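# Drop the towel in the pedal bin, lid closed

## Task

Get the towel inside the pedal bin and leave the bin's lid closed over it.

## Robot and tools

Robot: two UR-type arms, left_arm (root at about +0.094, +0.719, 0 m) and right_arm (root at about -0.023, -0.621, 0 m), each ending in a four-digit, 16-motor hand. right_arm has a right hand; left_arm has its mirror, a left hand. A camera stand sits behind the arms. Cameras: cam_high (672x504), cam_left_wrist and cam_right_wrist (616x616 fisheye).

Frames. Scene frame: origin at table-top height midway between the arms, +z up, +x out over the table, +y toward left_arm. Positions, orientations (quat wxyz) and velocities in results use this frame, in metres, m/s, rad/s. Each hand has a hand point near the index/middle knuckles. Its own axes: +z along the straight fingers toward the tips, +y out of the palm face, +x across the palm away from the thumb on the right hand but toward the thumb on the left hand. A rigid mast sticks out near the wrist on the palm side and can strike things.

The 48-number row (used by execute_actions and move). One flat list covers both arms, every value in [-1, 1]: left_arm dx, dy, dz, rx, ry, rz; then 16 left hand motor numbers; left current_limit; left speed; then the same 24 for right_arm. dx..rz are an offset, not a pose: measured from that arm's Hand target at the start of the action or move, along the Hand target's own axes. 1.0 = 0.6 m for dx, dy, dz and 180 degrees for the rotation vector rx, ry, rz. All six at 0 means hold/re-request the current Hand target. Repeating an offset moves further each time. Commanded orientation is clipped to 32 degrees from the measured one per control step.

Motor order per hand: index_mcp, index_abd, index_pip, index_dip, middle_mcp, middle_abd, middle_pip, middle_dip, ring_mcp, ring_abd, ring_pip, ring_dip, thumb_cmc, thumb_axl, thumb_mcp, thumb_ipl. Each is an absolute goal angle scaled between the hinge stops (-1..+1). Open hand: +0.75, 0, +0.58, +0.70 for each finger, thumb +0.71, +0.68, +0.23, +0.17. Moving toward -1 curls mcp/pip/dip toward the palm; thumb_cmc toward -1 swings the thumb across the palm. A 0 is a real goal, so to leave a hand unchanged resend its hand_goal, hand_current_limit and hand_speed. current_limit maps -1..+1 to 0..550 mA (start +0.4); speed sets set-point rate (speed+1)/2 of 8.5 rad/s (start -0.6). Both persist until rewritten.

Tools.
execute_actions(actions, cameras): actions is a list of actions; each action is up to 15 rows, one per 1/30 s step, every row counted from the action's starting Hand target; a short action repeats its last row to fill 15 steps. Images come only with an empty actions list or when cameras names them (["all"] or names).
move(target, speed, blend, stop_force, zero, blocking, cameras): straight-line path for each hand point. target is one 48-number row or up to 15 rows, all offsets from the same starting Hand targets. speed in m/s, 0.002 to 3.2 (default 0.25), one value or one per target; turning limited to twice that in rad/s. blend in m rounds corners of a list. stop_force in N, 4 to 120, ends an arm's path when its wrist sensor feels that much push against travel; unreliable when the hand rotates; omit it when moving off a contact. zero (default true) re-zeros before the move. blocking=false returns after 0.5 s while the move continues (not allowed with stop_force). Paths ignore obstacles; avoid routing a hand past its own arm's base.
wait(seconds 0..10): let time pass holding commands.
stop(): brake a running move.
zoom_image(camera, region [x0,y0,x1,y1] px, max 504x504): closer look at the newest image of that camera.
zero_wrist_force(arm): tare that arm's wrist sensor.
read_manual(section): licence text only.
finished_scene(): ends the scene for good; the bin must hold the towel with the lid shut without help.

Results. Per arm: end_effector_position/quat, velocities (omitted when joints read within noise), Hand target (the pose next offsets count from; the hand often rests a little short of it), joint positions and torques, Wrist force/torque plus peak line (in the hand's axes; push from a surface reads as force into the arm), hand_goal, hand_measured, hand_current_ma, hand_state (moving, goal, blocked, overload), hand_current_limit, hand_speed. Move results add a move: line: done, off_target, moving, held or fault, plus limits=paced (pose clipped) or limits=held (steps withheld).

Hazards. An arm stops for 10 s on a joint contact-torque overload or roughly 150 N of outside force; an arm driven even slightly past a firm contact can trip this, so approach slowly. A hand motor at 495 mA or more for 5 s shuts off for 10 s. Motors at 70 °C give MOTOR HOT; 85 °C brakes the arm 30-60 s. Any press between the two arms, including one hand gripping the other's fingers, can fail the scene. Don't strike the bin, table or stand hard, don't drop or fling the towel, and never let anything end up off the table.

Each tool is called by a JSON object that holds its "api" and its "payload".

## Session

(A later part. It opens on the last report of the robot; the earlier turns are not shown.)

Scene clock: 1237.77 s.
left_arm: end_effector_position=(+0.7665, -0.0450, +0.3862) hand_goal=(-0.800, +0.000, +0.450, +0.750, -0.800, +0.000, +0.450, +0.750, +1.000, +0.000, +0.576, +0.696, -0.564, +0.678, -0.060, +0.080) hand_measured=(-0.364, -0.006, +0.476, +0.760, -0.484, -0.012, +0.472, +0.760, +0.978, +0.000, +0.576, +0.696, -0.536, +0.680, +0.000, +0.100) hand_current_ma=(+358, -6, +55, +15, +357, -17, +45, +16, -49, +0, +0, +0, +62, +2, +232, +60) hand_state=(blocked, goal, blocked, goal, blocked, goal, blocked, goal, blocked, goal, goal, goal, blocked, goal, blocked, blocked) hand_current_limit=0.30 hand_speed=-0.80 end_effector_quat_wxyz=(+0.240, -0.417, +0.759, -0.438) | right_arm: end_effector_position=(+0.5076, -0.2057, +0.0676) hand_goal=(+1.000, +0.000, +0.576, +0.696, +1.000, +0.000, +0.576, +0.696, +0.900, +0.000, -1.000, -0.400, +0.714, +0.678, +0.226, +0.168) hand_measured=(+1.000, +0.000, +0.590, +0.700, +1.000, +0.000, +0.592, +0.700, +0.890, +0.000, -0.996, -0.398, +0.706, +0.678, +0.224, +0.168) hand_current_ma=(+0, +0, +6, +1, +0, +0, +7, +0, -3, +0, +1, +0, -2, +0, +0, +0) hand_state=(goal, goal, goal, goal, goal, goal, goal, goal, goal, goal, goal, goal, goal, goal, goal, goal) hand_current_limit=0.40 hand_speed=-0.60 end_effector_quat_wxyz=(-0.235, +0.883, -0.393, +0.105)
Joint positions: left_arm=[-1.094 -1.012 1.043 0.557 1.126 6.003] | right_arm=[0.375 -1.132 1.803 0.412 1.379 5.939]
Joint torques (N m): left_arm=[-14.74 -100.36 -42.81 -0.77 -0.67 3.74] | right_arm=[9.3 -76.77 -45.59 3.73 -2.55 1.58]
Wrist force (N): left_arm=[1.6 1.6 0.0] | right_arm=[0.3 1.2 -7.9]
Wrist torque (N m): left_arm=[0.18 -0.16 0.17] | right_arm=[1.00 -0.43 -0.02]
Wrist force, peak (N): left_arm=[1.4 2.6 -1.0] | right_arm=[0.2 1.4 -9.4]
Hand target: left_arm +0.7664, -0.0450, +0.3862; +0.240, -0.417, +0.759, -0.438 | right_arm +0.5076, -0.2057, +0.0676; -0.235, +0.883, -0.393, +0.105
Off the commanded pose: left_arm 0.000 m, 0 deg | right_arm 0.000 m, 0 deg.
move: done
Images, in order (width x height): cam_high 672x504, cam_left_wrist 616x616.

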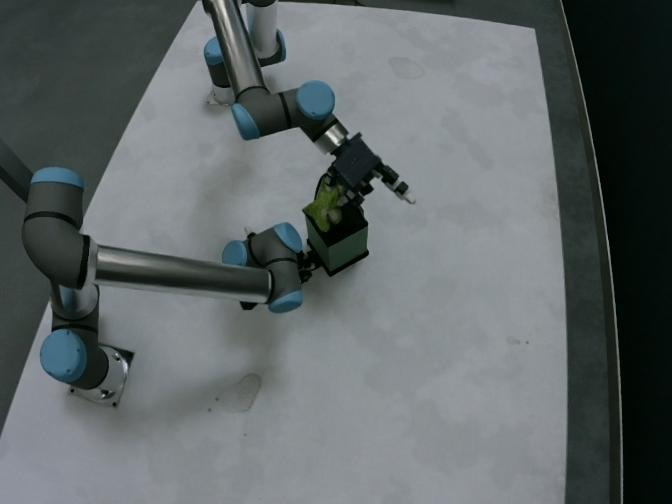

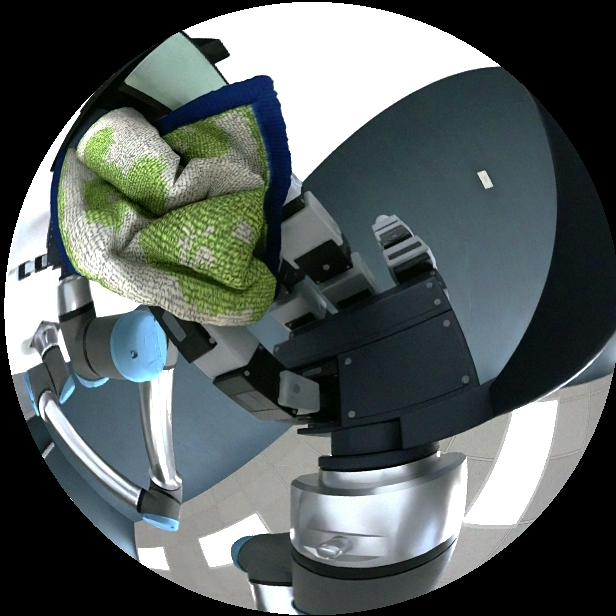

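{"api": "move", "payload": {"target": [-0.0003, 0.0512, 0.0483, 0, 0, 0, -0.80, 0, 0.45, 0.75, -0.80, 0, 0.45, 0.75, 1.0, 0, 0.576, 0.696, -0.565, 0.678, -0.06, 0.08, 0.3, -0.8, 0, 0, 0, 0, 0, 0, 1.0, 0, 0.576, 0.696, 1.0, 0, 0.576, 0.696, 0.9, 0, -1.0, -0.4, 0.714, 0.678, 0.226, 0.168, 0.4, -0.6], "speed": 0.06, "cameras": ["cam_high", "cam_left_wrist"]}}

{"api": "zoom_image", "payload": {"camera": "cam_high", "region": [275, 140, 395, 260]}}

{"api": "zoom_image", "payload": {"camera": "cam_left_wrist", "region": [20, 20, 320, 320]}}

Scene clock: 1320.70 s.
left_arm: end_effector_position=(+0.7747, -0.0501, +0.3448) hand_goal=(-0.800, +0.000, +0.450, +0.750, -0.800, +0.000, +0.450, +0.750, +1.000, +0.000, +0.576, +0.696, -0.564, +0.678, -0.060, +0.080) hand_measured=(-0.444, +0.010, +0.496, +0.770, -0.728, -0.058, +0.472, +0.756, +0.978, +0.000, +0.576, +0.696, -0.488, +0.688, +0.014, +0.106) hand_current_ma=(+358, +13, +114, +39, +227, -131, +41, +9, -48, +0, +0, +0, +230, +17, +315, +84) hand_state=(blocked, goal, blocked, blocked, blocked, blocked, blocked, goal, blocked, goal, goal, goal, blocked, goal, blocked, blocked) hand_current_limit=0.30 hand_speed=-0.80 end_effector_quat_wxyz=(+0.240, -0.417, +0.759, -0.438) | right_arm: end_effector_position=(+0.5076, -0.2057, +0.0676) hand_goal=(+1.000, +0.000, +0.576, +0.696, +1.000, +0.000, +0.576, +0.696, +0.900, +0.000, -1.000, -0.400, +0.714, +0.678, +0.226, +0.168) hand_measured=(+1.000, -0.002, +0.602, +0.708, +1.000, +0.000, +0.604, +0.708, +0.890, +0.000, -0.996, -0.398, +0.706, +0.678, +0.224, +0.168) hand_current_ma=(+0, +0, +16, +4, +0, +0, +19, +4, -3, +0, +1, +0, -2, +0, +0, +0) hand_state=(goal, goal, blocked, goal, goal, goal, blocked, goal, goal, goal, goal, goal, goal, goal, goal, goal) hand_current_limit=0.40 hand_speed=-0.60 end_effector_quat_wxyz=(-0.235, +0.883, -0.393, +0.105)
Joint positions: left_arm=[-1.088 -0.99 1.08 0.496 1.131 6.007] | right_arm=[0.375 -1.132 1.803 0.412 1.379 5.939]
Joint torques (N m): left_arm=[-2.26 -106.56 -52.13 3.8 -0.28 2.89] | right_arm=[9.42 -49.55 -38.17 -0.25 -1.77 1.42]
Wrist force (N): left_arm=[3.4 -2.7 0.5] | right_arm=[0.6 -1.6 -3.1]
Wrist torque (N m): left_arm=[-0.09 -0.06 0.18] | right_arm=[0.84 -0.38 0.01]
Wrist force, peak (N): left_arm=[7.8 -17.0 -0.6] | right_arm=[-0.3 2.1 -25.6]
Hand target: left_arm +0.7746, -0.0501, +0.3451; +0.240, -0.417, +0.759, -0.438 | right_arm +0.5076, -0.2057, +0.0676; -0.235, +0.883, -0.393, +0.105
Off the commanded pose: left_arm 0.000 m, 0 deg | right_arm 0.000 m, 0 deg.
move: done
Images, in order (width x height): cam_high 672x504, cam_left_wrist 616x616.

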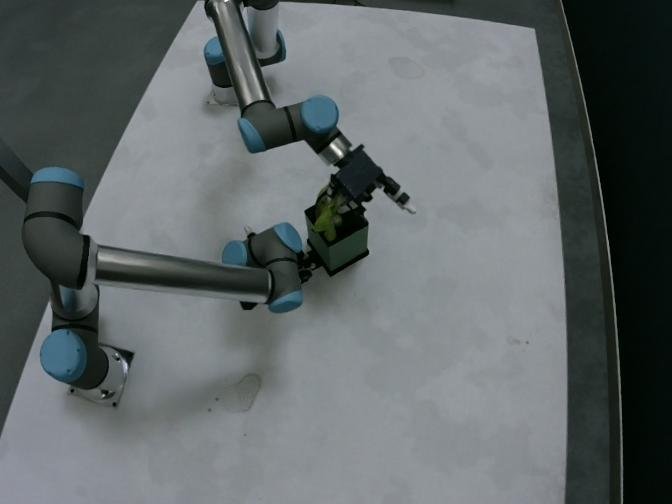

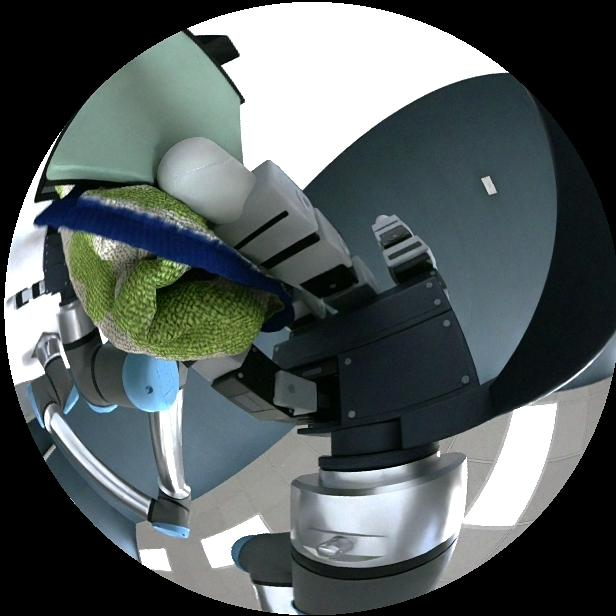

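Scaled by 4.200.

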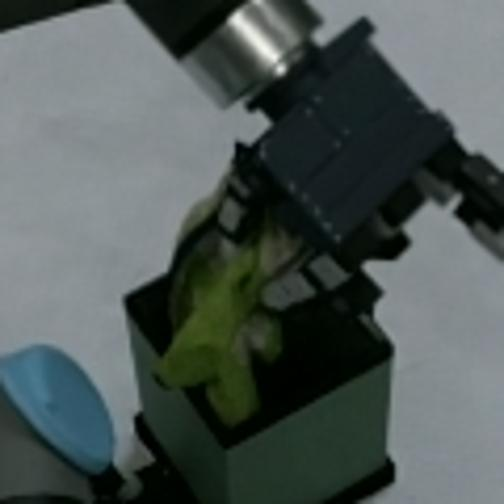

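Scaled by 1.680 from the camera's 616x616 image, which has a finer 880x880 frame.

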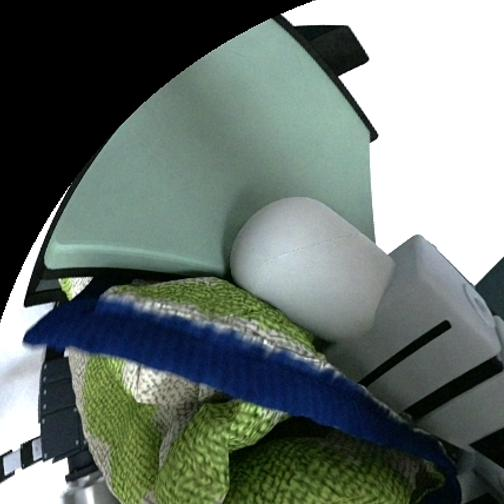

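{"api": "move", "payload": {"target": [0, -0.1155, -0.0667, 0, 0, 0, -0.80, 0, 0.45, 0.75, -0.80, 0, 0.45, 0.75, 1.0, 0, 0.576, 0.696, -0.565, 0.678, -0.06, 0.08, 0.3, -0.8, 0, 0, 0, 0, 0, 0, 1.0, 0, 0.576, 0.696, 1.0, 0, 0.576, 0.696, 0.9, 0, -1.0, -0.4, 0.714, 0.678, 0.226, 0.168, 0.4, -0.6], "speed": 0.06, "cameras": ["all"]}}

{"api": "zoom_image", "payload": {"camera": "cam_high", "region": [275, 140, 395, 260]}}

{"api": "zoom_image", "payload": {"camera": "cam_left_wrist", "region": [20, 20, 320, 320]}}

Scene clock: 1396.17 s.
left_arm: end_effector_position=(+0.7747, -0.0501, +0.4251) hand_goal=(-0.800, +0.000, +0.450, +0.750, -0.800, +0.000, +0.450, +0.750, +1.000, +0.000, +0.576, +0.696, -0.564, +0.678, -0.060, +0.080) hand_measured=(-0.444, -0.010, +0.496, +0.770, -0.728, -0.058, +0.476, +0.760, +0.978, +0.000, +0.576, +0.696, -0.488, +0.688, +0.014, +0.106) hand_current_ma=(+358, -14, +119, +39, +228, -130, +55, +15, -48, +0, +0, +0, +230, +17, +315, +84) hand_state=(blocked, goal, blocked, blocked, blocked, blocked, blocked, goal, blocked, goal, goal, goal, blocked, goal, blocked, blocked) hand_current_limit=0.30 hand_speed=-0.80 end_effector_quat_wxyz=(+0.240, -0.417, +0.759, -0.438) | right_arm: end_effector_position=(+0.5076, -0.2057, +0.0676) hand_goal=(+1.000, +0.000, +0.576, +0.696, +1.000, +0.000, +0.576, +0.696, +0.900, +0.000, -1.000, -0.400, +0.714, +0.678, +0.226, +0.168) hand_measured=(+1.000, -0.002, +0.598, +0.708, +1.000, +0.000, +0.598, +0.708, +0.890, +0.000, -0.996, -0.398, +0.706, +0.678, +0.224, +0.168) hand_current_ma=(+0, +0, +12, +4, +0, +0, +13, +4, -3, +0, +1, +0, -2, +0, +0, +0) hand_state=(goal, goal, blocked, goal, goal, goal, blocked, goal, goal, goal, goal, goal, goal, goal, goal, goal) hand_current_limit=0.40 hand_speed=-0.60 end_effector_quat_wxyz=(-0.235, +0.883, -0.393, +0.105)
Joint positions: left_arm=[-1.088 -0.993 0.945 0.635 1.131 6.007] | right_arm=[0.375 -1.132 1.803 0.412 1.379 5.939]
Joint torques (N m): left_arm=[6.98 -88.63 -40.29 -2.22 1.11 2.11] | right_arm=[9.05 -53.85 -24.56 0.23 1.8 1.51]
Wrist force (N): left_arm=[1.9 1.2 -0.2] | right_arm=[1.0 -1.1 -0.9]
Wrist torque (N m): left_arm=[0.18 -0.19 0.09] | right_arm=[0.39 -0.38 0.03]
Wrist force, peak (N): left_arm=[3.8 -3.0 0.6] | right_arm=[0.7 -2.1 -4.4]
Hand target: left_arm +0.7747, -0.0501, +0.4251; +0.240, -0.417, +0.759, -0.438 | right_arm +0.5076, -0.2057, +0.0676; -0.235, +0.883, -0.393, +0.105
Off the commanded pose: left_arm 0.000 m, 0 deg | right_arm 0.000 m, 0 deg.
move: done

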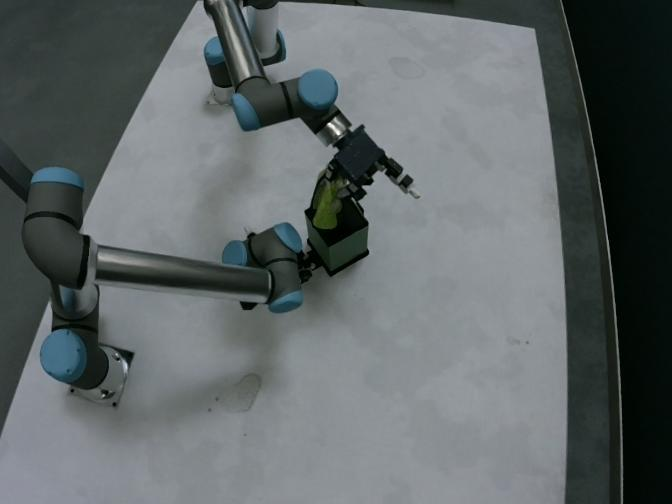

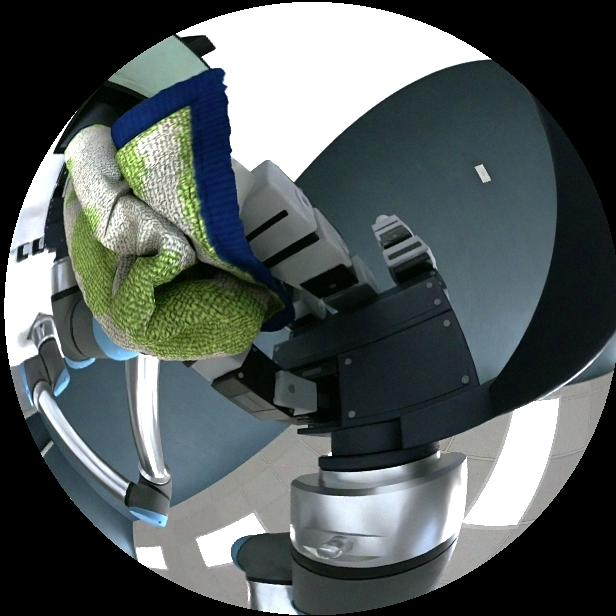

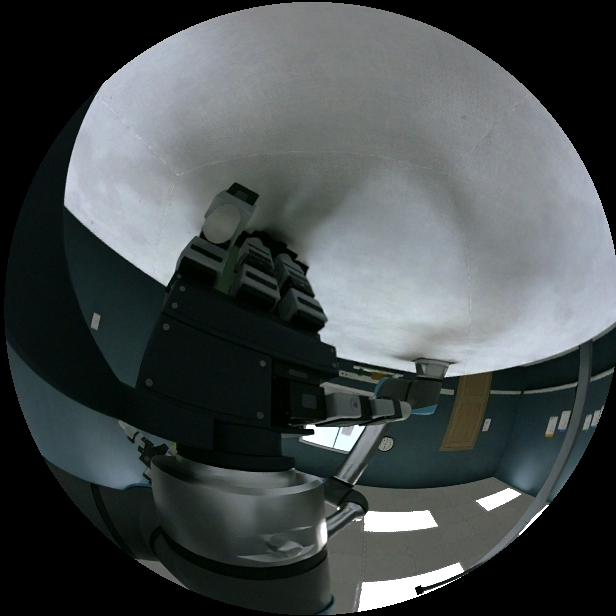

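Scaled by 4.200.

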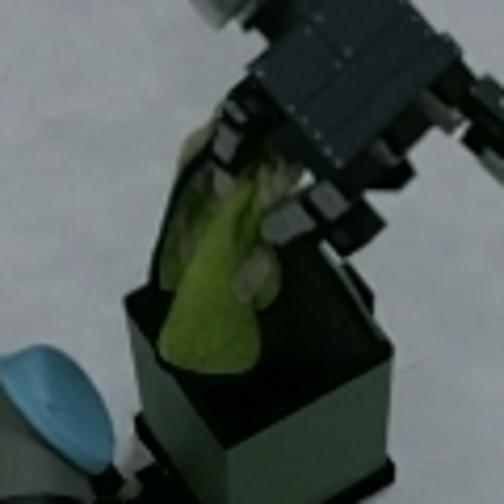

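Scaled by 1.680 from the camera's 616x616 image, which has a finer 880x880 frame.

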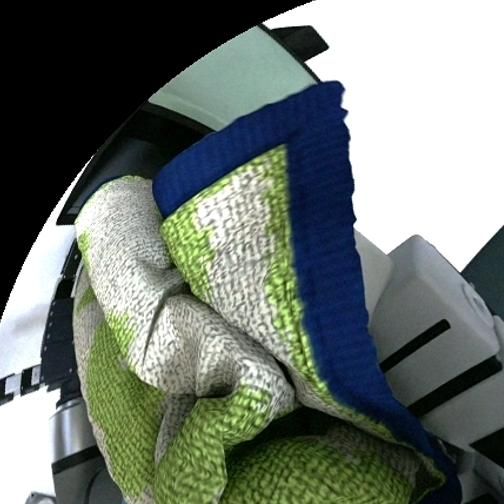

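{"api": "move", "payload": {"target": [0.0408, -0.0105, 0.0232, 0, 0, 0.0833, -0.80, 0, 0.45, 0.75, -0.80, 0, 0.45, 0.75, 1.0, 0, 0.576, 0.696, -0.565, 0.678, -0.06, 0.08, 0.3, -0.8, 0, 0, 0, 0, 0, 0, 1.0, 0, 0.576, 0.696, 1.0, 0, 0.576, 0.696, 0.9, 0, -1.0, -0.4, 0.714, 0.678, 0.226, 0.168, 0.4, -0.6], "speed": 0.1, "cameras": ["cam_high", "cam_left_wrist"]}}

{"api": "zoom_image", "payload": {"camera": "cam_high", "region": [275, 140, 395, 260]}}

{"api": "zoom_image", "payload": {"camera": "cam_left_wrist", "region": [20, 20, 320, 320]}}

Scene clock: 1444.13 s.
left_arm: end_effector_position=(+0.7743, -0.0790, +0.4235) hand_goal=(-0.800, +0.000, +0.450, +0.750, -0.800, +0.000, +0.450, +0.750, +1.000, +0.000, +0.576, +0.696, -0.564, +0.678, -0.060, +0.080) hand_measured=(-0.444, -0.010, +0.496, +0.770, -0.728, -0.056, +0.476, +0.760, +0.978, +0.000, +0.576, +0.696, -0.488, +0.688, +0.014, +0.106) hand_current_ma=(+357, -14, +119, +39, +228, -126, +55, +15, -48, +0, +0, +0, +230, +17, +315, +84) hand_state=(blocked, goal, blocked, blocked, blocked, blocked, blocked, goal, blocked, goal, goal, goal, blocked, goal, blocked, blocked) hand_current_limit=0.30 hand_speed=-0.80 end_effector_quat_wxyz=(+0.295, -0.314, +0.807, -0.403) | right_arm: end_effector_position=(+0.5076, -0.2057, +0.0676) hand_goal=(+1.000, +0.000, +0.576, +0.696, +1.000, +0.000, +0.576, +0.696, +0.900, +0.000, -1.000, -0.400, +0.714, +0.678, +0.226, +0.168) hand_measured=(+1.000, -0.002, +0.598, +0.708, +1.000, +0.000, +0.598, +0.708, +0.890, +0.000, -0.996, -0.398, +0.706, +0.678, +0.224, +0.168) hand_current_ma=(+0, +0, +12, +4, +0, +0, +13, +4, -3, +0, +1, +0, -2, +0, +0, +0) hand_state=(goal, goal, blocked, goal, goal, goal, blocked, goal, goal, goal, goal, goal, goal, goal, goal, goal) hand_current_limit=0.40 hand_speed=-0.60 end_effector_quat_wxyz=(-0.235, +0.883, -0.393, +0.105)
Joint positions: left_arm=[-1.126 -0.924 0.832 0.689 1.1 6.246] | right_arm=[0.375 -1.132 1.803 0.412 1.379 5.939]
Joint torques (N m): left_arm=[8.93 -113.75 -39.14 -2.12 1.05 -2.96] | right_arm=[9.63 -76.16 -45.76 0.95 1.76 1.56]
Wrist force (N): left_arm=[2.4 1.5 -0.4] | right_arm=[0.6 -1.1 -0.9]
Wrist torque (N m): left_arm=[0.23 -0.21 0.20] | right_arm=[0.41 -0.33 0.01]
Wrist force, peak (N): left_arm=[2.8 1.2 0.0] | right_arm=[1.3 -1.3 -1.1]
Hand target: left_arm +0.7744, -0.0789, +0.4236; +0.295, -0.314, +0.807, -0.403 | right_arm +0.5076, -0.2057, +0.0676; -0.235, +0.883, -0.393, +0.105
Off the commanded pose: left_arm 0.000 m, 0 deg | right_arm 0.000 m, 0 deg.
move: done
Images, in order (width x height): cam_high 672x504, cam_left_wrist 616x616.

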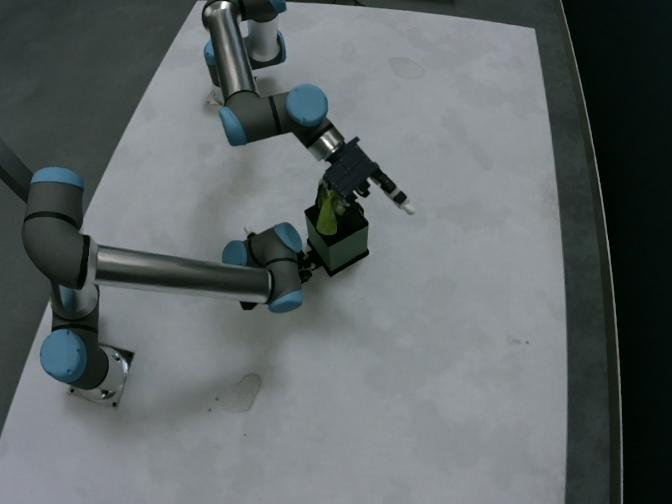

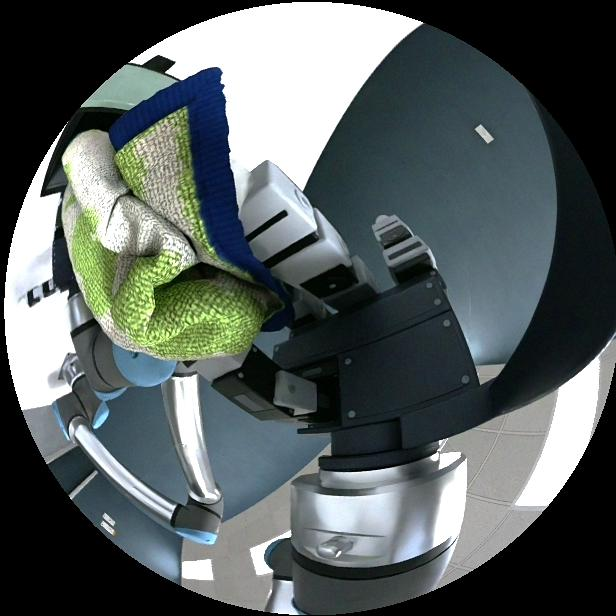

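Scaled by 4.200.

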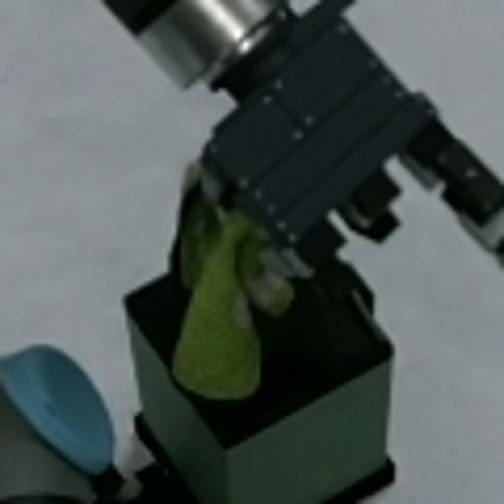

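Scaled by 1.680 from the camera's 616x616 image, which has a finer 880x880 frame.

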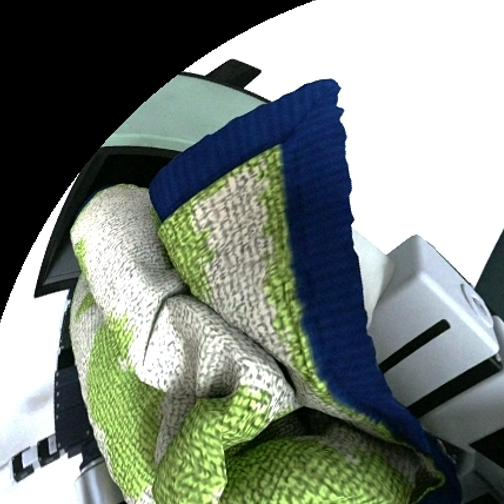

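{"api": "move", "payload": {"target": [0.0336, 0.1255, 0.075, 0, 0, 0, -0.80, 0, 0.45, 0.75, -0.80, 0, 0.45, 0.75, 1.0, 0, 0.576, 0.696, -0.565, 0.678, -0.06, 0.08, 0.3, -0.8, 0, 0, 0, 0, 0, 0, 1.0, 0, 0.576, 0.696, 1.0, 0, 0.576, 0.696, 0.9, 0, -1.0, -0.4, 0.714, 0.678, 0.226, 0.168, 0.4, -0.6], "speed": 0.04, "stop_force": 6, "cameras": ["cam_high", "cam_left_wrist"]}}

{"api": "zoom_image", "payload": {"camera": "cam_high", "region": [275, 140, 395, 260]}}

{"api": "zoom_image", "payload": {"camera": "cam_left_wrist", "region": [20, 20, 320, 320]}}

Scene clock: 1482.27 s.
left_arm: end_effector_position=(+0.7743, -0.0790, +0.3412) hand_goal=(-0.800, +0.000, +0.450, +0.750, -0.800, +0.000, +0.450, +0.750, +1.000, +0.000, +0.576, +0.696, -0.564, +0.678, -0.060, +0.080) hand_measured=(-0.444, -0.014, +0.496, +0.770, -0.756, -0.052, +0.466, +0.754, +0.978, +0.000, +0.576, +0.696, -0.488, +0.688, +0.014, +0.106) hand_current_ma=(+357, -18, +119, +39, +121, -115, +28, +3, -48, +0, +0, +0, +230, +17, +315, +84) hand_state=(blocked, goal, blocked, blocked, blocked, blocked, goal, goal, blocked, goal, goal, goal, blocked, goal, blocked, blocked) hand_current_limit=0.30 hand_speed=-0.80 end_effector_quat_wxyz=(+0.295, -0.314, +0.807, -0.403) | right_arm: end_effector_position=(+0.5076, -0.2057, +0.0676) hand_goal=(+1.000, +0.000, +0.576, +0.696, +1.000, +0.000, +0.576, +0.696, +0.900, +0.000, -1.000, -0.400, +0.714, +0.678, +0.226, +0.168) hand_measured=(+1.000, -0.002, +0.598, +0.708, +1.000, +0.002, +0.600, +0.708, +0.890, +0.000, -0.996, -0.398, +0.706, +0.678, +0.224, +0.168) hand_current_ma=(+0, +0, +12, +4, +0, +0, +13, +4, -3, +0, +1, +0, -2, +0, +0, +0) hand_state=(goal, goal, blocked, goal, goal, goal, blocked, goal, goal, goal, goal, goal, goal, goal, goal, goal) hand_current_limit=0.40 hand_speed=-0.60 end_effector_quat_wxyz=(-0.235, +0.883, -0.393, +0.105)
Joint positions: left_arm=[-1.126 -0.928 0.982 0.542 1.1 6.246] | right_arm=[0.375 -1.132 1.803 0.412 1.379 5.939]
Joint torques (N m): left_arm=[-7.17 -114.28 -43.63 -1.99 -0.35 -2.98] | right_arm=[8.74 -69.28 -43.98 1.86 1.42 1.67]
Wrist force (N): left_arm=[2.1 1.0 -0.4] | right_arm=[0.0 -0.8 -0.3]
Wrist torque (N m): left_arm=[0.17 -0.18 0.17] | right_arm=[0.42 -0.31 -0.04]
Wrist force, peak (N): left_arm=[3.1 -7.4 0.7] | right_arm=[-0.3 -0.8 -9.2]
Hand target: left_arm +0.7744, -0.0790, +0.3412; +0.295, -0.314, +0.807, -0.403 (not the last commanded pose) | right_arm +0.5076, -0.2057, +0.0676; -0.235, +0.883, -0.393, +0.105
Off the commanded pose: left_arm 0.008 m, 0 deg | right_arm 0.000 m, 0 deg.
move: contact (left_arm)
Images, in order (width x height): cam_high 672x504, cam_left_wrist 616x616.

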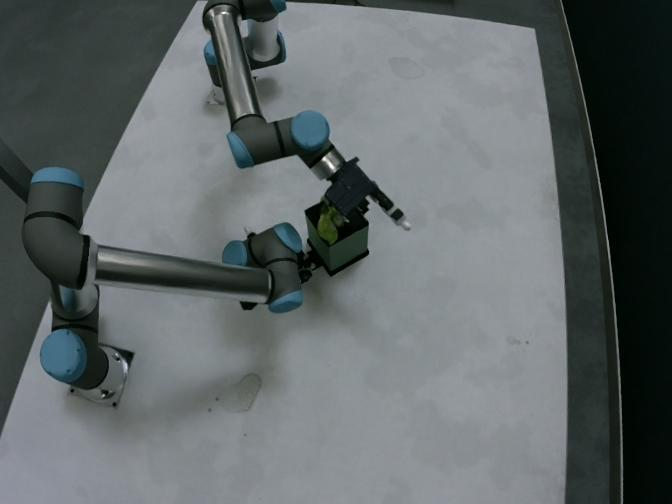

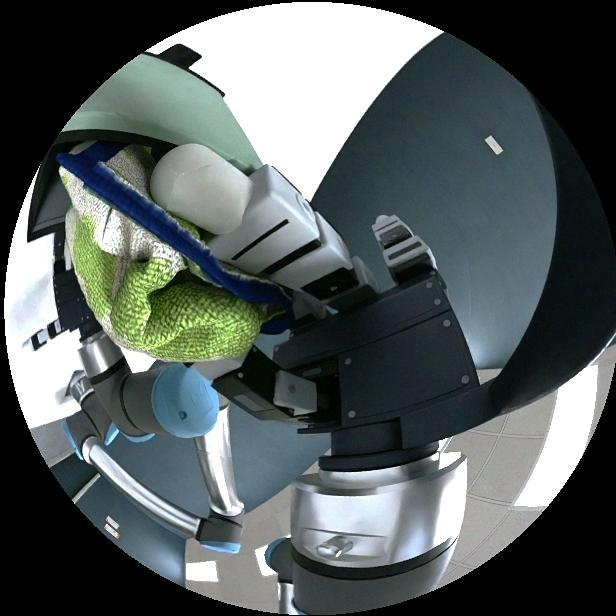

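Scaled by 4.200.

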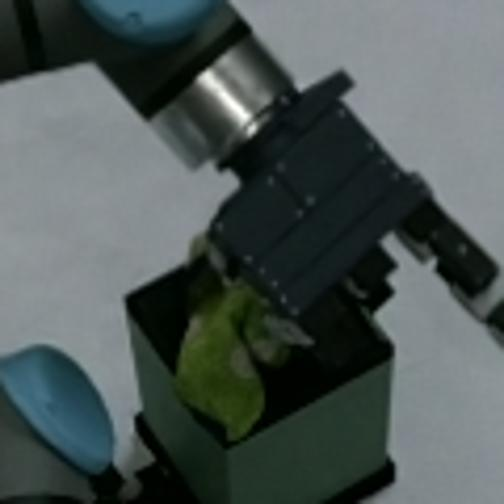

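Scaled by 1.680 from the camera's 616x616 image, which has a finer 880x880 frame.

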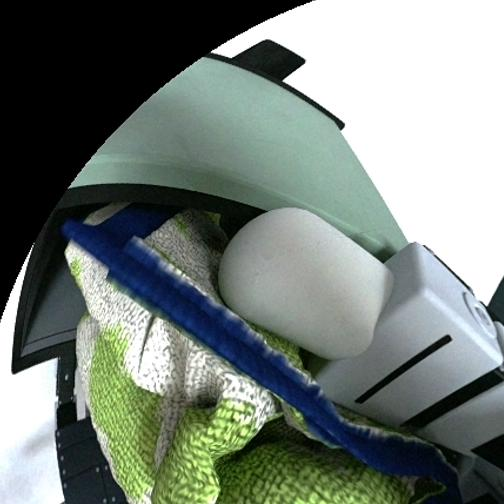

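{"api": "move", "payload": {"target": [0, 0, 0, 0, 0, 0, -0.10, 0, 0.48, 0.85, -0.12, 0, 0.48, 0.85, 1.0, 0, 0.576, 0.696, -0.565, 0.678, 0.25, 0.17, 0.3, -0.92, 0, 0, 0, 0, 0, 0, 1.0, 0, 0.576, 0.696, 1.0, 0, 0.576, 0.696, 0.9, 0, -1.0, -0.4, 0.714, 0.678, 0.226, 0.168, 0.4, -0.6], "speed": 0.04, "cameras": ["cam_high", "cam_left_wrist"]}}

{"api": "zoom_image", "payload": {"camera": "cam_high", "region": [275, 140, 395, 260]}}

{"api": "zoom_image", "payload": {"camera": "cam_left_wrist", "region": [20, 20, 320, 320]}}

Scene clock: 1529.83 s.
left_arm: end_effector_position=(+0.7744, -0.0789, +0.3412) hand_goal=(-0.100, +0.000, +0.480, +0.850, -0.120, +0.000, +0.480, +0.850, +1.000, +0.000, +0.576, +0.696, -0.564, +0.678, +0.250, +0.170) hand_measured=(-0.104, -0.002, +0.484, +0.848, -0.744, -0.018, +0.452, +0.804, +0.978, +0.000, +0.576, +0.696, -0.548, +0.680, +0.240, +0.168) hand_current_ma=(-4, -1, +3, -2, -357, -27, -62, -116, -48, +0, +0, +0, +29, +3, -19, -2) hand_state=(goal, goal, goal, goal, blocked, goal, blocked, blocked, blocked, goal, goal, goal, goal, goal, goal, goal) hand_current_limit=0.30 hand_speed=-0.92 end_effector_quat_wxyz=(+0.295, -0.314, +0.807, -0.403) | right_arm: end_effector_position=(+0.5076, -0.2057, +0.0676) hand_goal=(+1.000, +0.000, +0.576, +0.696, +1.000, +0.000, +0.576, +0.696, +0.900, +0.000, -1.000, -0.400, +0.714, +0.678, +0.226, +0.168) hand_measured=(+1.000, -0.002, +0.598, +0.708, +1.000, +0.002, +0.600, +0.708, +0.890, +0.000, -0.996, -0.398, +0.706, +0.678, +0.224, +0.168) hand_current_ma=(+0, +0, +12, +4, +0, +0, +13, +4, -3, +0, +1, +0, -2, +0, +0, +0) hand_state=(goal, goal, blocked, goal, goal, goal, blocked, goal, goal, goal, goal, goal, goal, goal, goal, goal) hand_current_limit=0.40 hand_speed=-0.60 end_effector_quat_wxyz=(-0.235, +0.883, -0.393, +0.105)
Joint positions: left_arm=[-1.126 -0.928 0.982 0.542 1.1 6.246] | right_arm=[0.375 -1.132 1.803 0.412 1.379 5.939]
Joint torques (N m): left_arm=[6.34 -104.53 -43.44 -2.25 0.2 -2.86] | right_arm=[9.2 -46.25 -34.7 2.84 1.88 1.27]
Wrist force (N): left_arm=[2.2 0.6 -2.5] | right_arm=[0.6 -1.3 -2.1]
Wrist torque (N m): left_arm=[-0.04 -0.27 0.23] | right_arm=[0.72 -0.38 0.04]
Wrist force, peak (N): left_arm=[2.4 -0.3 -3.2] | right_arm=[1.0 -1.4 -3.3]
Hand target: left_arm +0.7744, -0.0790, +0.3412; +0.295, -0.314, +0.807, -0.403 | right_arm +0.5076, -0.2057, +0.0676; -0.235, +0.883, -0.393, +0.105
Off the commanded pose: left_arm 0.000 m, 0 deg | right_arm 0.000 m, 0 deg.
move: done
Images, in order (width x height): cam_high 672x504, cam_left_wrist 616x616.

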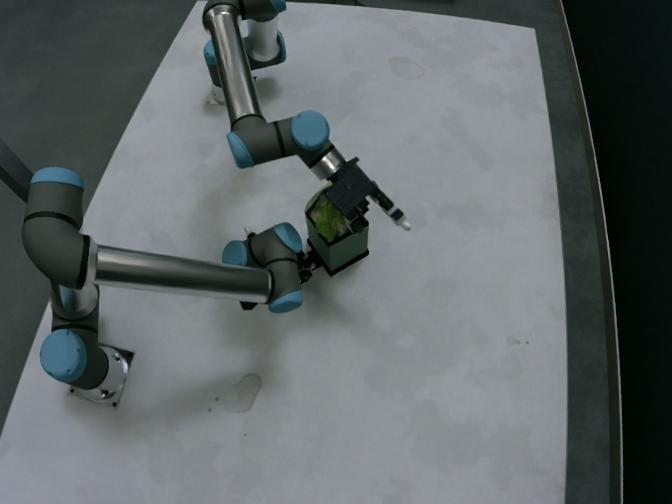

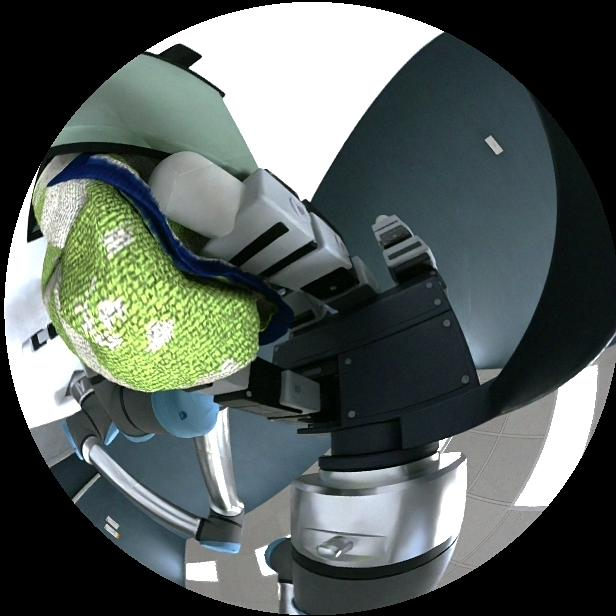

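Scaled by 4.200.

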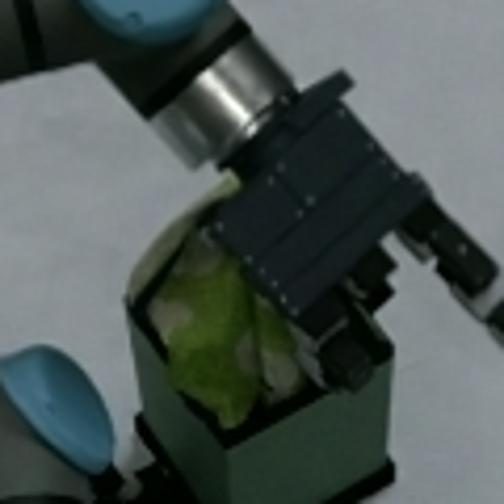

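Scaled by 1.680 from the camera's 616x616 image, which has a finer 880x880 frame.

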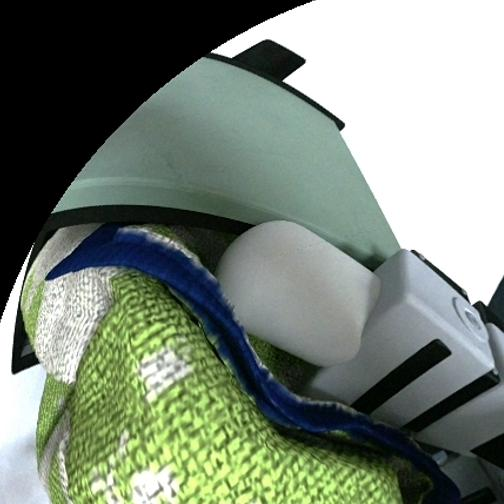

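{"api": "move", "payload": {"target": [-0.0187, -0.0697, -0.0417, 0, 0, 0, -0.10, 0, 0.48, 0.85, -0.12, 0, 0.48, 0.85, 1.0, 0, 0.576, 0.696, -0.565, 0.678, 0.25, 0.17, 0.3, -0.92, 0, 0, 0, 0, 0, 0, 1.0, 0, 0.576, 0.696, 1.0, 0, 0.576, 0.696, 0.9, 0, -1.0, -0.4, 0.714, 0.678, 0.226, 0.168, 0.4, -0.6], "speed": 0.03, "cameras": ["cam_high", "cam_left_wrist"]}}

{"api": "zoom_image", "payload": {"camera": "cam_high", "region": [275, 140, 395, 260]}}

{"api": "zoom_image", "payload": {"camera": "cam_left_wrist", "region": [20, 20, 320, 320]}}

Scene clock: 1558.27 s.
left_arm: end_effector_position=(+0.7744, -0.0789, +0.3912) hand_goal=(-0.100, +0.000, +0.480, +0.850, -0.120, +0.000, +0.480, +0.850, +1.000, +0.000, +0.576, +0.696, -0.564, +0.678, +0.250, +0.170) hand_measured=(-0.104, -0.002, +0.484, +0.848, -0.124, +0.006, +0.478, +0.848, +0.978, +0.000, +0.576, +0.696, -0.558, +0.680, +0.244, +0.168) hand_current_ma=(-4, -1, +3, -2, -3, +5, -2, -3, -48, +0, +0, +0, +8, +3, -13, -2) hand_state=(goal, goal, goal, goal, goal, goal, goal, goal, blocked, goal, goal, goal, goal, goal, goal, goal) hand_current_limit=0.30 hand_speed=-0.92 end_effector_quat_wxyz=(+0.295, -0.314, +0.807, -0.403) | right_arm: end_effector_position=(+0.5076, -0.2057, +0.0676) hand_goal=(+1.000, +0.000, +0.576, +0.696, +1.000, +0.000, +0.576, +0.696, +0.900, +0.000, -1.000, -0.400, +0.714, +0.678, +0.226, +0.168) hand_measured=(+1.000, -0.002, +0.592, +0.708, +1.000, +0.002, +0.592, +0.708, +0.890, +0.000, -0.996, -0.398, +0.706, +0.678, +0.224, +0.168) hand_current_ma=(+0, +0, +7, +4, +0, +0, +7, +4, -3, +0, +1, +0, -2, +0, +0, +0) hand_state=(goal, goal, goal, goal, goal, goal, goal, goal, goal, goal, goal, goal, goal, goal, goal, goal) hand_current_limit=0.40 hand_speed=-0.60 end_effector_quat_wxyz=(-0.235, +0.883, -0.393, +0.105)
Joint positions: left_arm=[-1.126 -0.929 0.897 0.629 1.1 6.246] | right_arm=[0.375 -1.132 1.803 0.412 1.379 5.939]
Joint torques (N m): left_arm=[7.65 -91.26 -40.16 -2.2 1.1 1.63] | right_arm=[8.26 -51.48 -24.04 2.92 1.34 1.25]
Wrist force (N): left_arm=[2.4 0.6 -0.6] | right_arm=[0.8 -0.5 -3.2]
Wrist torque (N m): left_arm=[0.07 -0.19 0.22] | right_arm=[0.62 -0.38 0.01]
Wrist force, peak (N): left_arm=[4.1 0.7 -1.9] | right_arm=[0.8 -0.9 -5.1]
Hand target: left_arm +0.7744, -0.0789, +0.3912; +0.295, -0.314, +0.807, -0.403 | right_arm +0.5076, -0.2057, +0.0676; -0.235, +0.883, -0.393, +0.105
Off the commanded pose: left_arm 0.000 m, 0 deg | right_arm 0.000 m, 0 deg.
move: done
Images, in order (width x height): cam_high 672x504, cam_left_wrist 616x616.

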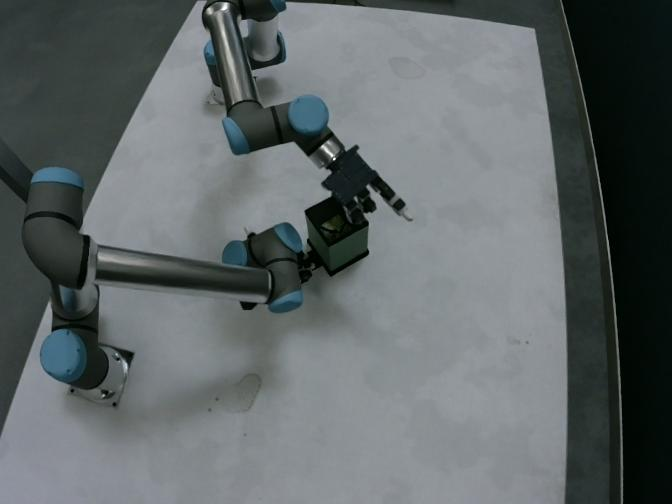

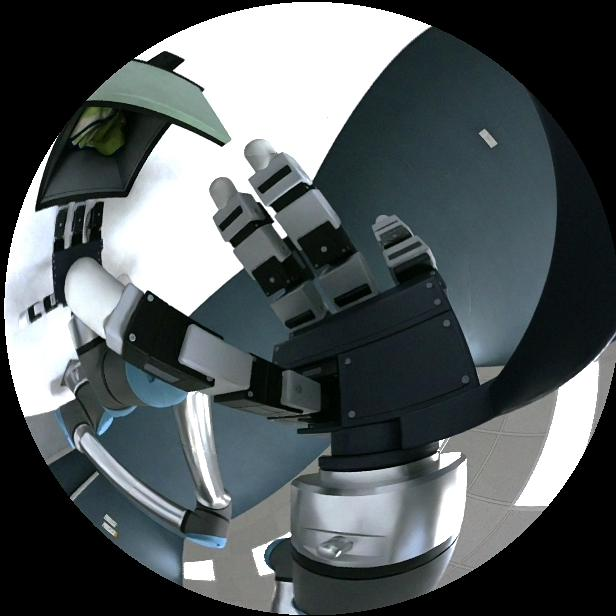

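Scaled by 4.200.

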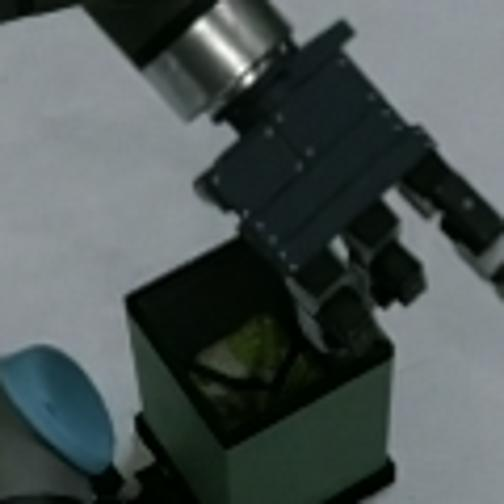

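Scaled by 1.680 from the camera's 616x616 image, which has a finer 880x880 frame.

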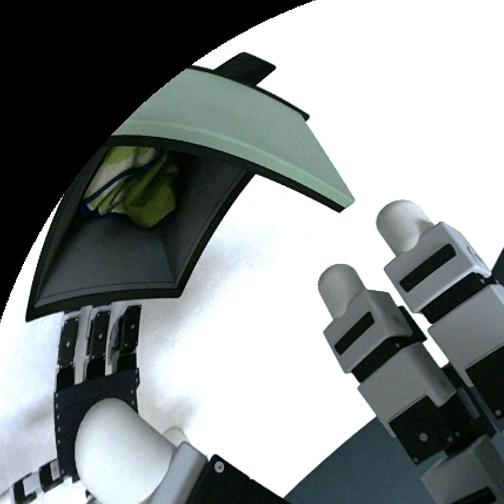

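{"api": "move", "payload": {"target": [[-0.0597,-0.2231,-0.1333,0,0,0,-0.10,0,0.48,0.85,-0.12,0,0.48,0.85,1.0,0,0.576,0.696,-0.565,0.678,0.25,0.17,0.3,-0.92,0,0,0,0,0,0,1.0,0,0.576,0.696,1.0,0,0.576,0.696,0.9,0,-1.0,-0.4,0.714,0.678,0.226,0.168,0.4,-0.6]], "speed": 0.15, "cameras": ["cam_high"]}}

Scene clock: 1585.10 s.
left_arm: end_effector_position=(+0.7746, -0.0789, +0.5510) hand_goal=(-0.100, +0.000, +0.480, +0.850, -0.120, +0.000, +0.480, +0.850, +1.000, +0.000, +0.576, +0.696, -0.564, +0.678, +0.250, +0.170) hand_measured=(-0.104, -0.002, +0.484, +0.848, -0.122, +0.004, +0.478, +0.848, +0.978, +0.000, +0.576, +0.696, -0.558, +0.680, +0.244, +0.168) hand_current_ma=(-4, -1, +3, -2, -3, +5, -2, -3, -47, +0, +0, +0, +8, +3, -12, -2) hand_state=(goal, goal, goal, goal, goal, goal, goal, goal, blocked, goal, goal, goal, goal, goal, goal, goal) hand_current_limit=0.30 hand_speed=-0.92 end_effector_quat_wxyz=(+0.295, -0.314, +0.807, -0.403) | right_arm: end_effector_position=(+0.5076, -0.2057, +0.0676) hand_goal=(+1.000, +0.000, +0.576, +0.696, +1.000, +0.000, +0.576, +0.696, +0.900, +0.000, -1.000, -0.400, +0.714, +0.678, +0.226, +0.168) hand_measured=(+1.000, -0.002, +0.592, +0.708, +1.000, +0.002, +0.592, +0.708, +0.890, +0.000, -0.996, -0.398, +0.706, +0.678, +0.224, +0.168) hand_current_ma=(+0, +0, +7, +4, +0, +0, +7, +4, -3, +0, +1, +0, -2, +0, +0, +0) hand_state=(goal, goal, goal, goal, goal, goal, goal, goal, goal, goal, goal, goal, goal, goal, goal, goal) hand_current_limit=0.40 hand_speed=-0.60 end_effector_quat_wxyz=(-0.235, +0.883, -0.393, +0.105)
Joint positions: left_arm=[-1.126 -0.844 0.465 0.975 1.1 6.246] | right_arm=[0.375 -1.132 1.803 0.412 1.379 5.939]
Joint torques (N m): left_arm=[6.93 -116.16 -45.7 -0.87 1.4 -3.17] | right_arm=[9.13 -59.57 -18.38 3.54 1.55 1.26]
Wrist force (N): left_arm=[2.0 0.7 -0.2] | right_arm=[0.6 -0.5 -3.5]
Wrist torque (N m): left_arm=[0.06 -0.13 0.13] | right_arm=[0.66 -0.35 0.00]
Wrist force, peak (N): left_arm=[2.9 2.6 0.4] | right_arm=[0.8 -1.0 -3.7]
Hand target: left_arm +0.7745, -0.0789, +0.5512; +0.295, -0.314, +0.807, -0.403 | right_arm +0.5076, -0.2057, +0.0676; -0.235, +0.883, -0.393, +0.105
Off the commanded pose: left_arm 0.000 m, 0 deg | right_arm 0.000 m, 0 deg.
move: done
Images, in order (width x height): cam_high 672x504.

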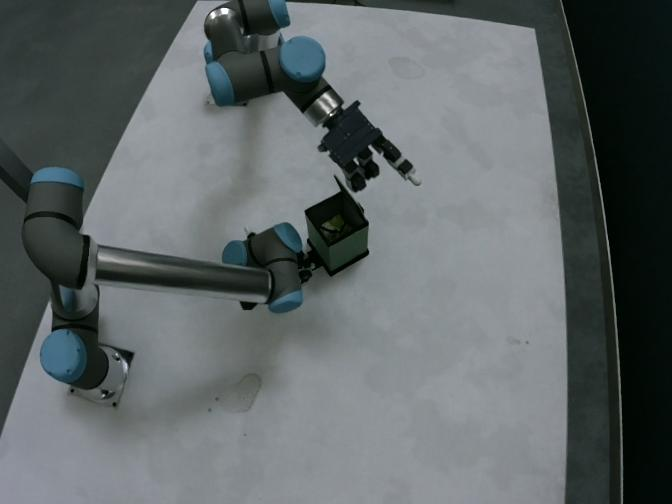

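{"api": "move", "payload": {"target": [[-0.278,0.346,-0.4535,0,0,0,-0.10,0,0.48,0.85,-0.12,0,0.48,0.85,1.0,0,0.576,0.696,-0.565,0.678,0.25,0.17,0.3,-0.92,0,-0.0417,-0.0722,0,0,0,1.0,0,0.576,0.696,1.0,0,0.576,0.696,0.9,0,-1.0,-0.4,0.714,0.678,0.226,0.168,0.4,-0.6],[-0.278,0.346,-0.4535,0,0,0,-0.10,0,0.48,0.85,-0.12,0,0.48,0.85,1.0,0,0.576,0.696,-0.565,0.678,0.25,0.17,0.3,-0.92,0,-0.0142,-0.2228,0,0,0,1.0,0,0.576,0.696,1.0,0,0.576,0.696,0.9,0,-1.0,-0.4,0.714,0.678,0.226,0.168,0.4,-0.6]], "speed": [0.08, 0.1], "cameras": ["cam_high", "cam_right_wrist"]}}

{"api": "zoom_image", "payload": {"camera": "cam_high", "region": [275, 140, 395, 290]}}

Scene clock: 1618.93 s.
left_arm: end_effector_position=(+0.6245, +0.2710, +0.5510) hand_goal=(-0.100, +0.000, +0.480, +0.850, -0.120, +0.000, +0.480, +0.850, +1.000, +0.000, +0.576, +0.696, -0.564, +0.678, +0.250, +0.170) hand_measured=(-0.102, -0.002, +0.482, +0.848, -0.122, +0.004, +0.478, +0.848, +0.978, +0.000, +0.576, +0.696, -0.558, +0.680, +0.244, +0.168) hand_current_ma=(-3, -1, +3, -2, -2, +5, -2, -3, -47, +0, +0, +0, +7, +3, -12, -2) hand_state=(goal, goal, goal, goal, goal, goal, goal, goal, blocked, goal, goal, goal, goal, goal, goal, goal) hand_current_limit=0.30 hand_speed=-0.92 end_effector_quat_wxyz=(+0.295, -0.314, +0.807, -0.403) | right_arm: end_effector_position=(+0.4634, -0.2454, +0.1877) hand_goal=(+1.000, +0.000, +0.576, +0.696, +1.000, +0.000, +0.576, +0.696, +0.900, +0.000, -1.000, -0.400, +0.714, +0.678, +0.226, +0.168) hand_measured=(+0.994, -0.002, +0.576, +0.698, +0.994, +0.002, +0.576, +0.698, +0.890, +0.000, -0.996, -0.398, +0.706, +0.678, +0.224, +0.168) hand_current_ma=(-1, +0, +0, +0, -1, +0, +0, +0, -3, +0, +1, +0, -2, +0, +0, +0) hand_state=(goal, goal, goal, goal, goal, goal, goal, goal, goal, goal, goal, goal, goal, goal, goal, goal) hand_current_limit=0.40 hand_speed=-0.60 end_effector_quat_wxyz=(-0.235, +0.883, -0.393, +0.105)
Joint positions: left_arm=[-1.089 -1.579 1.479 0.686 1.131 6.269] | right_arm=[0.334 -1.329 1.834 0.586 1.36 5.901]
Joint torques (N m): left_arm=[-14.23 -33 -55.27 1.29 -1.03 -1.88] | right_arm=[12.5 -34.17 -52.7 -0.24 1.13 2.48]
Wrist force (N): left_arm=[1.9 0.6 -0.9] | right_arm=[0.4 0.6 -0.2]
Wrist torque (N m): left_arm=[0.08 -0.14 0.04] | right_arm=[0.21 -0.33 -0.01]
Wrist force, peak (N): left_arm=[2.5 1.1 -0.8] | right_arm=[0.8 -5.0 -0.6]
Hand target: left_arm +0.6245, +0.2710, +0.5510; +0.295, -0.314, +0.807, -0.403 | right_arm +0.4636, -0.2453, +0.1878; -0.235, +0.883, -0.393, +0.105
Off the commanded pose: left_arm 0.000 m, 0 deg | right_arm 0.000 m, 0 deg.
move: done
Images, in order (width x height): cam_high 672x504, cam_right_wrist 616x616.

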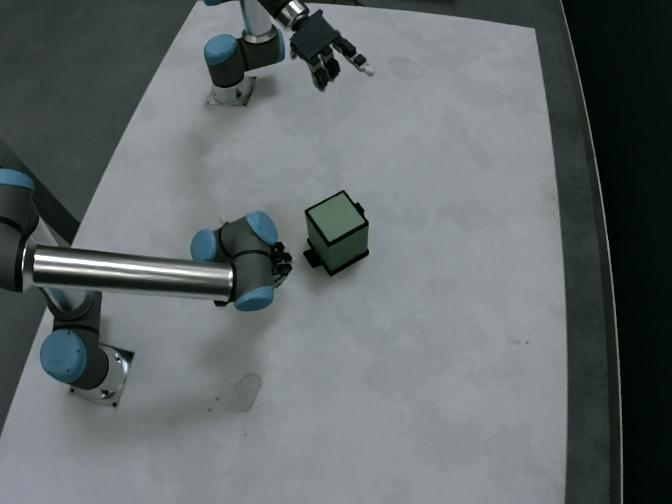

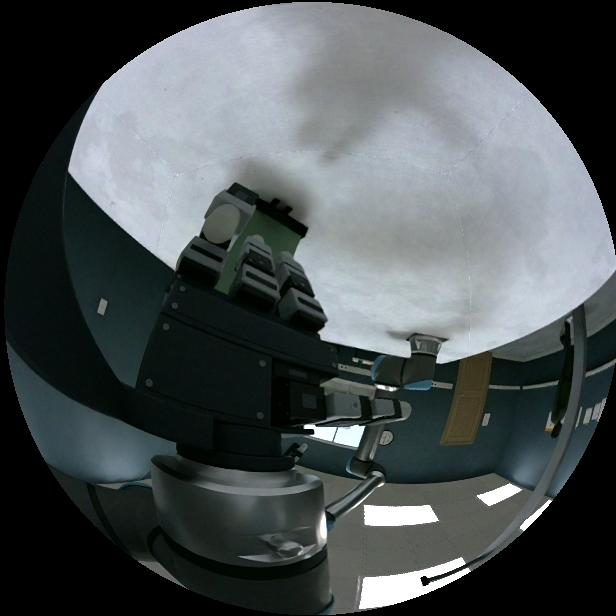

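Scaled by 3.360.

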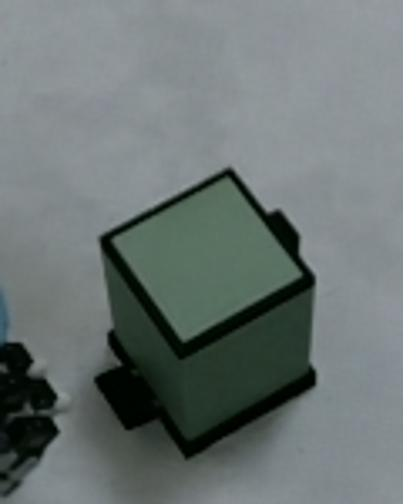

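The lid is fully shut, no towel is sticking out, and both hands are clear of the bin.

{"api": "finished_scene", "payload": {}}

The scene is finished: the task was done.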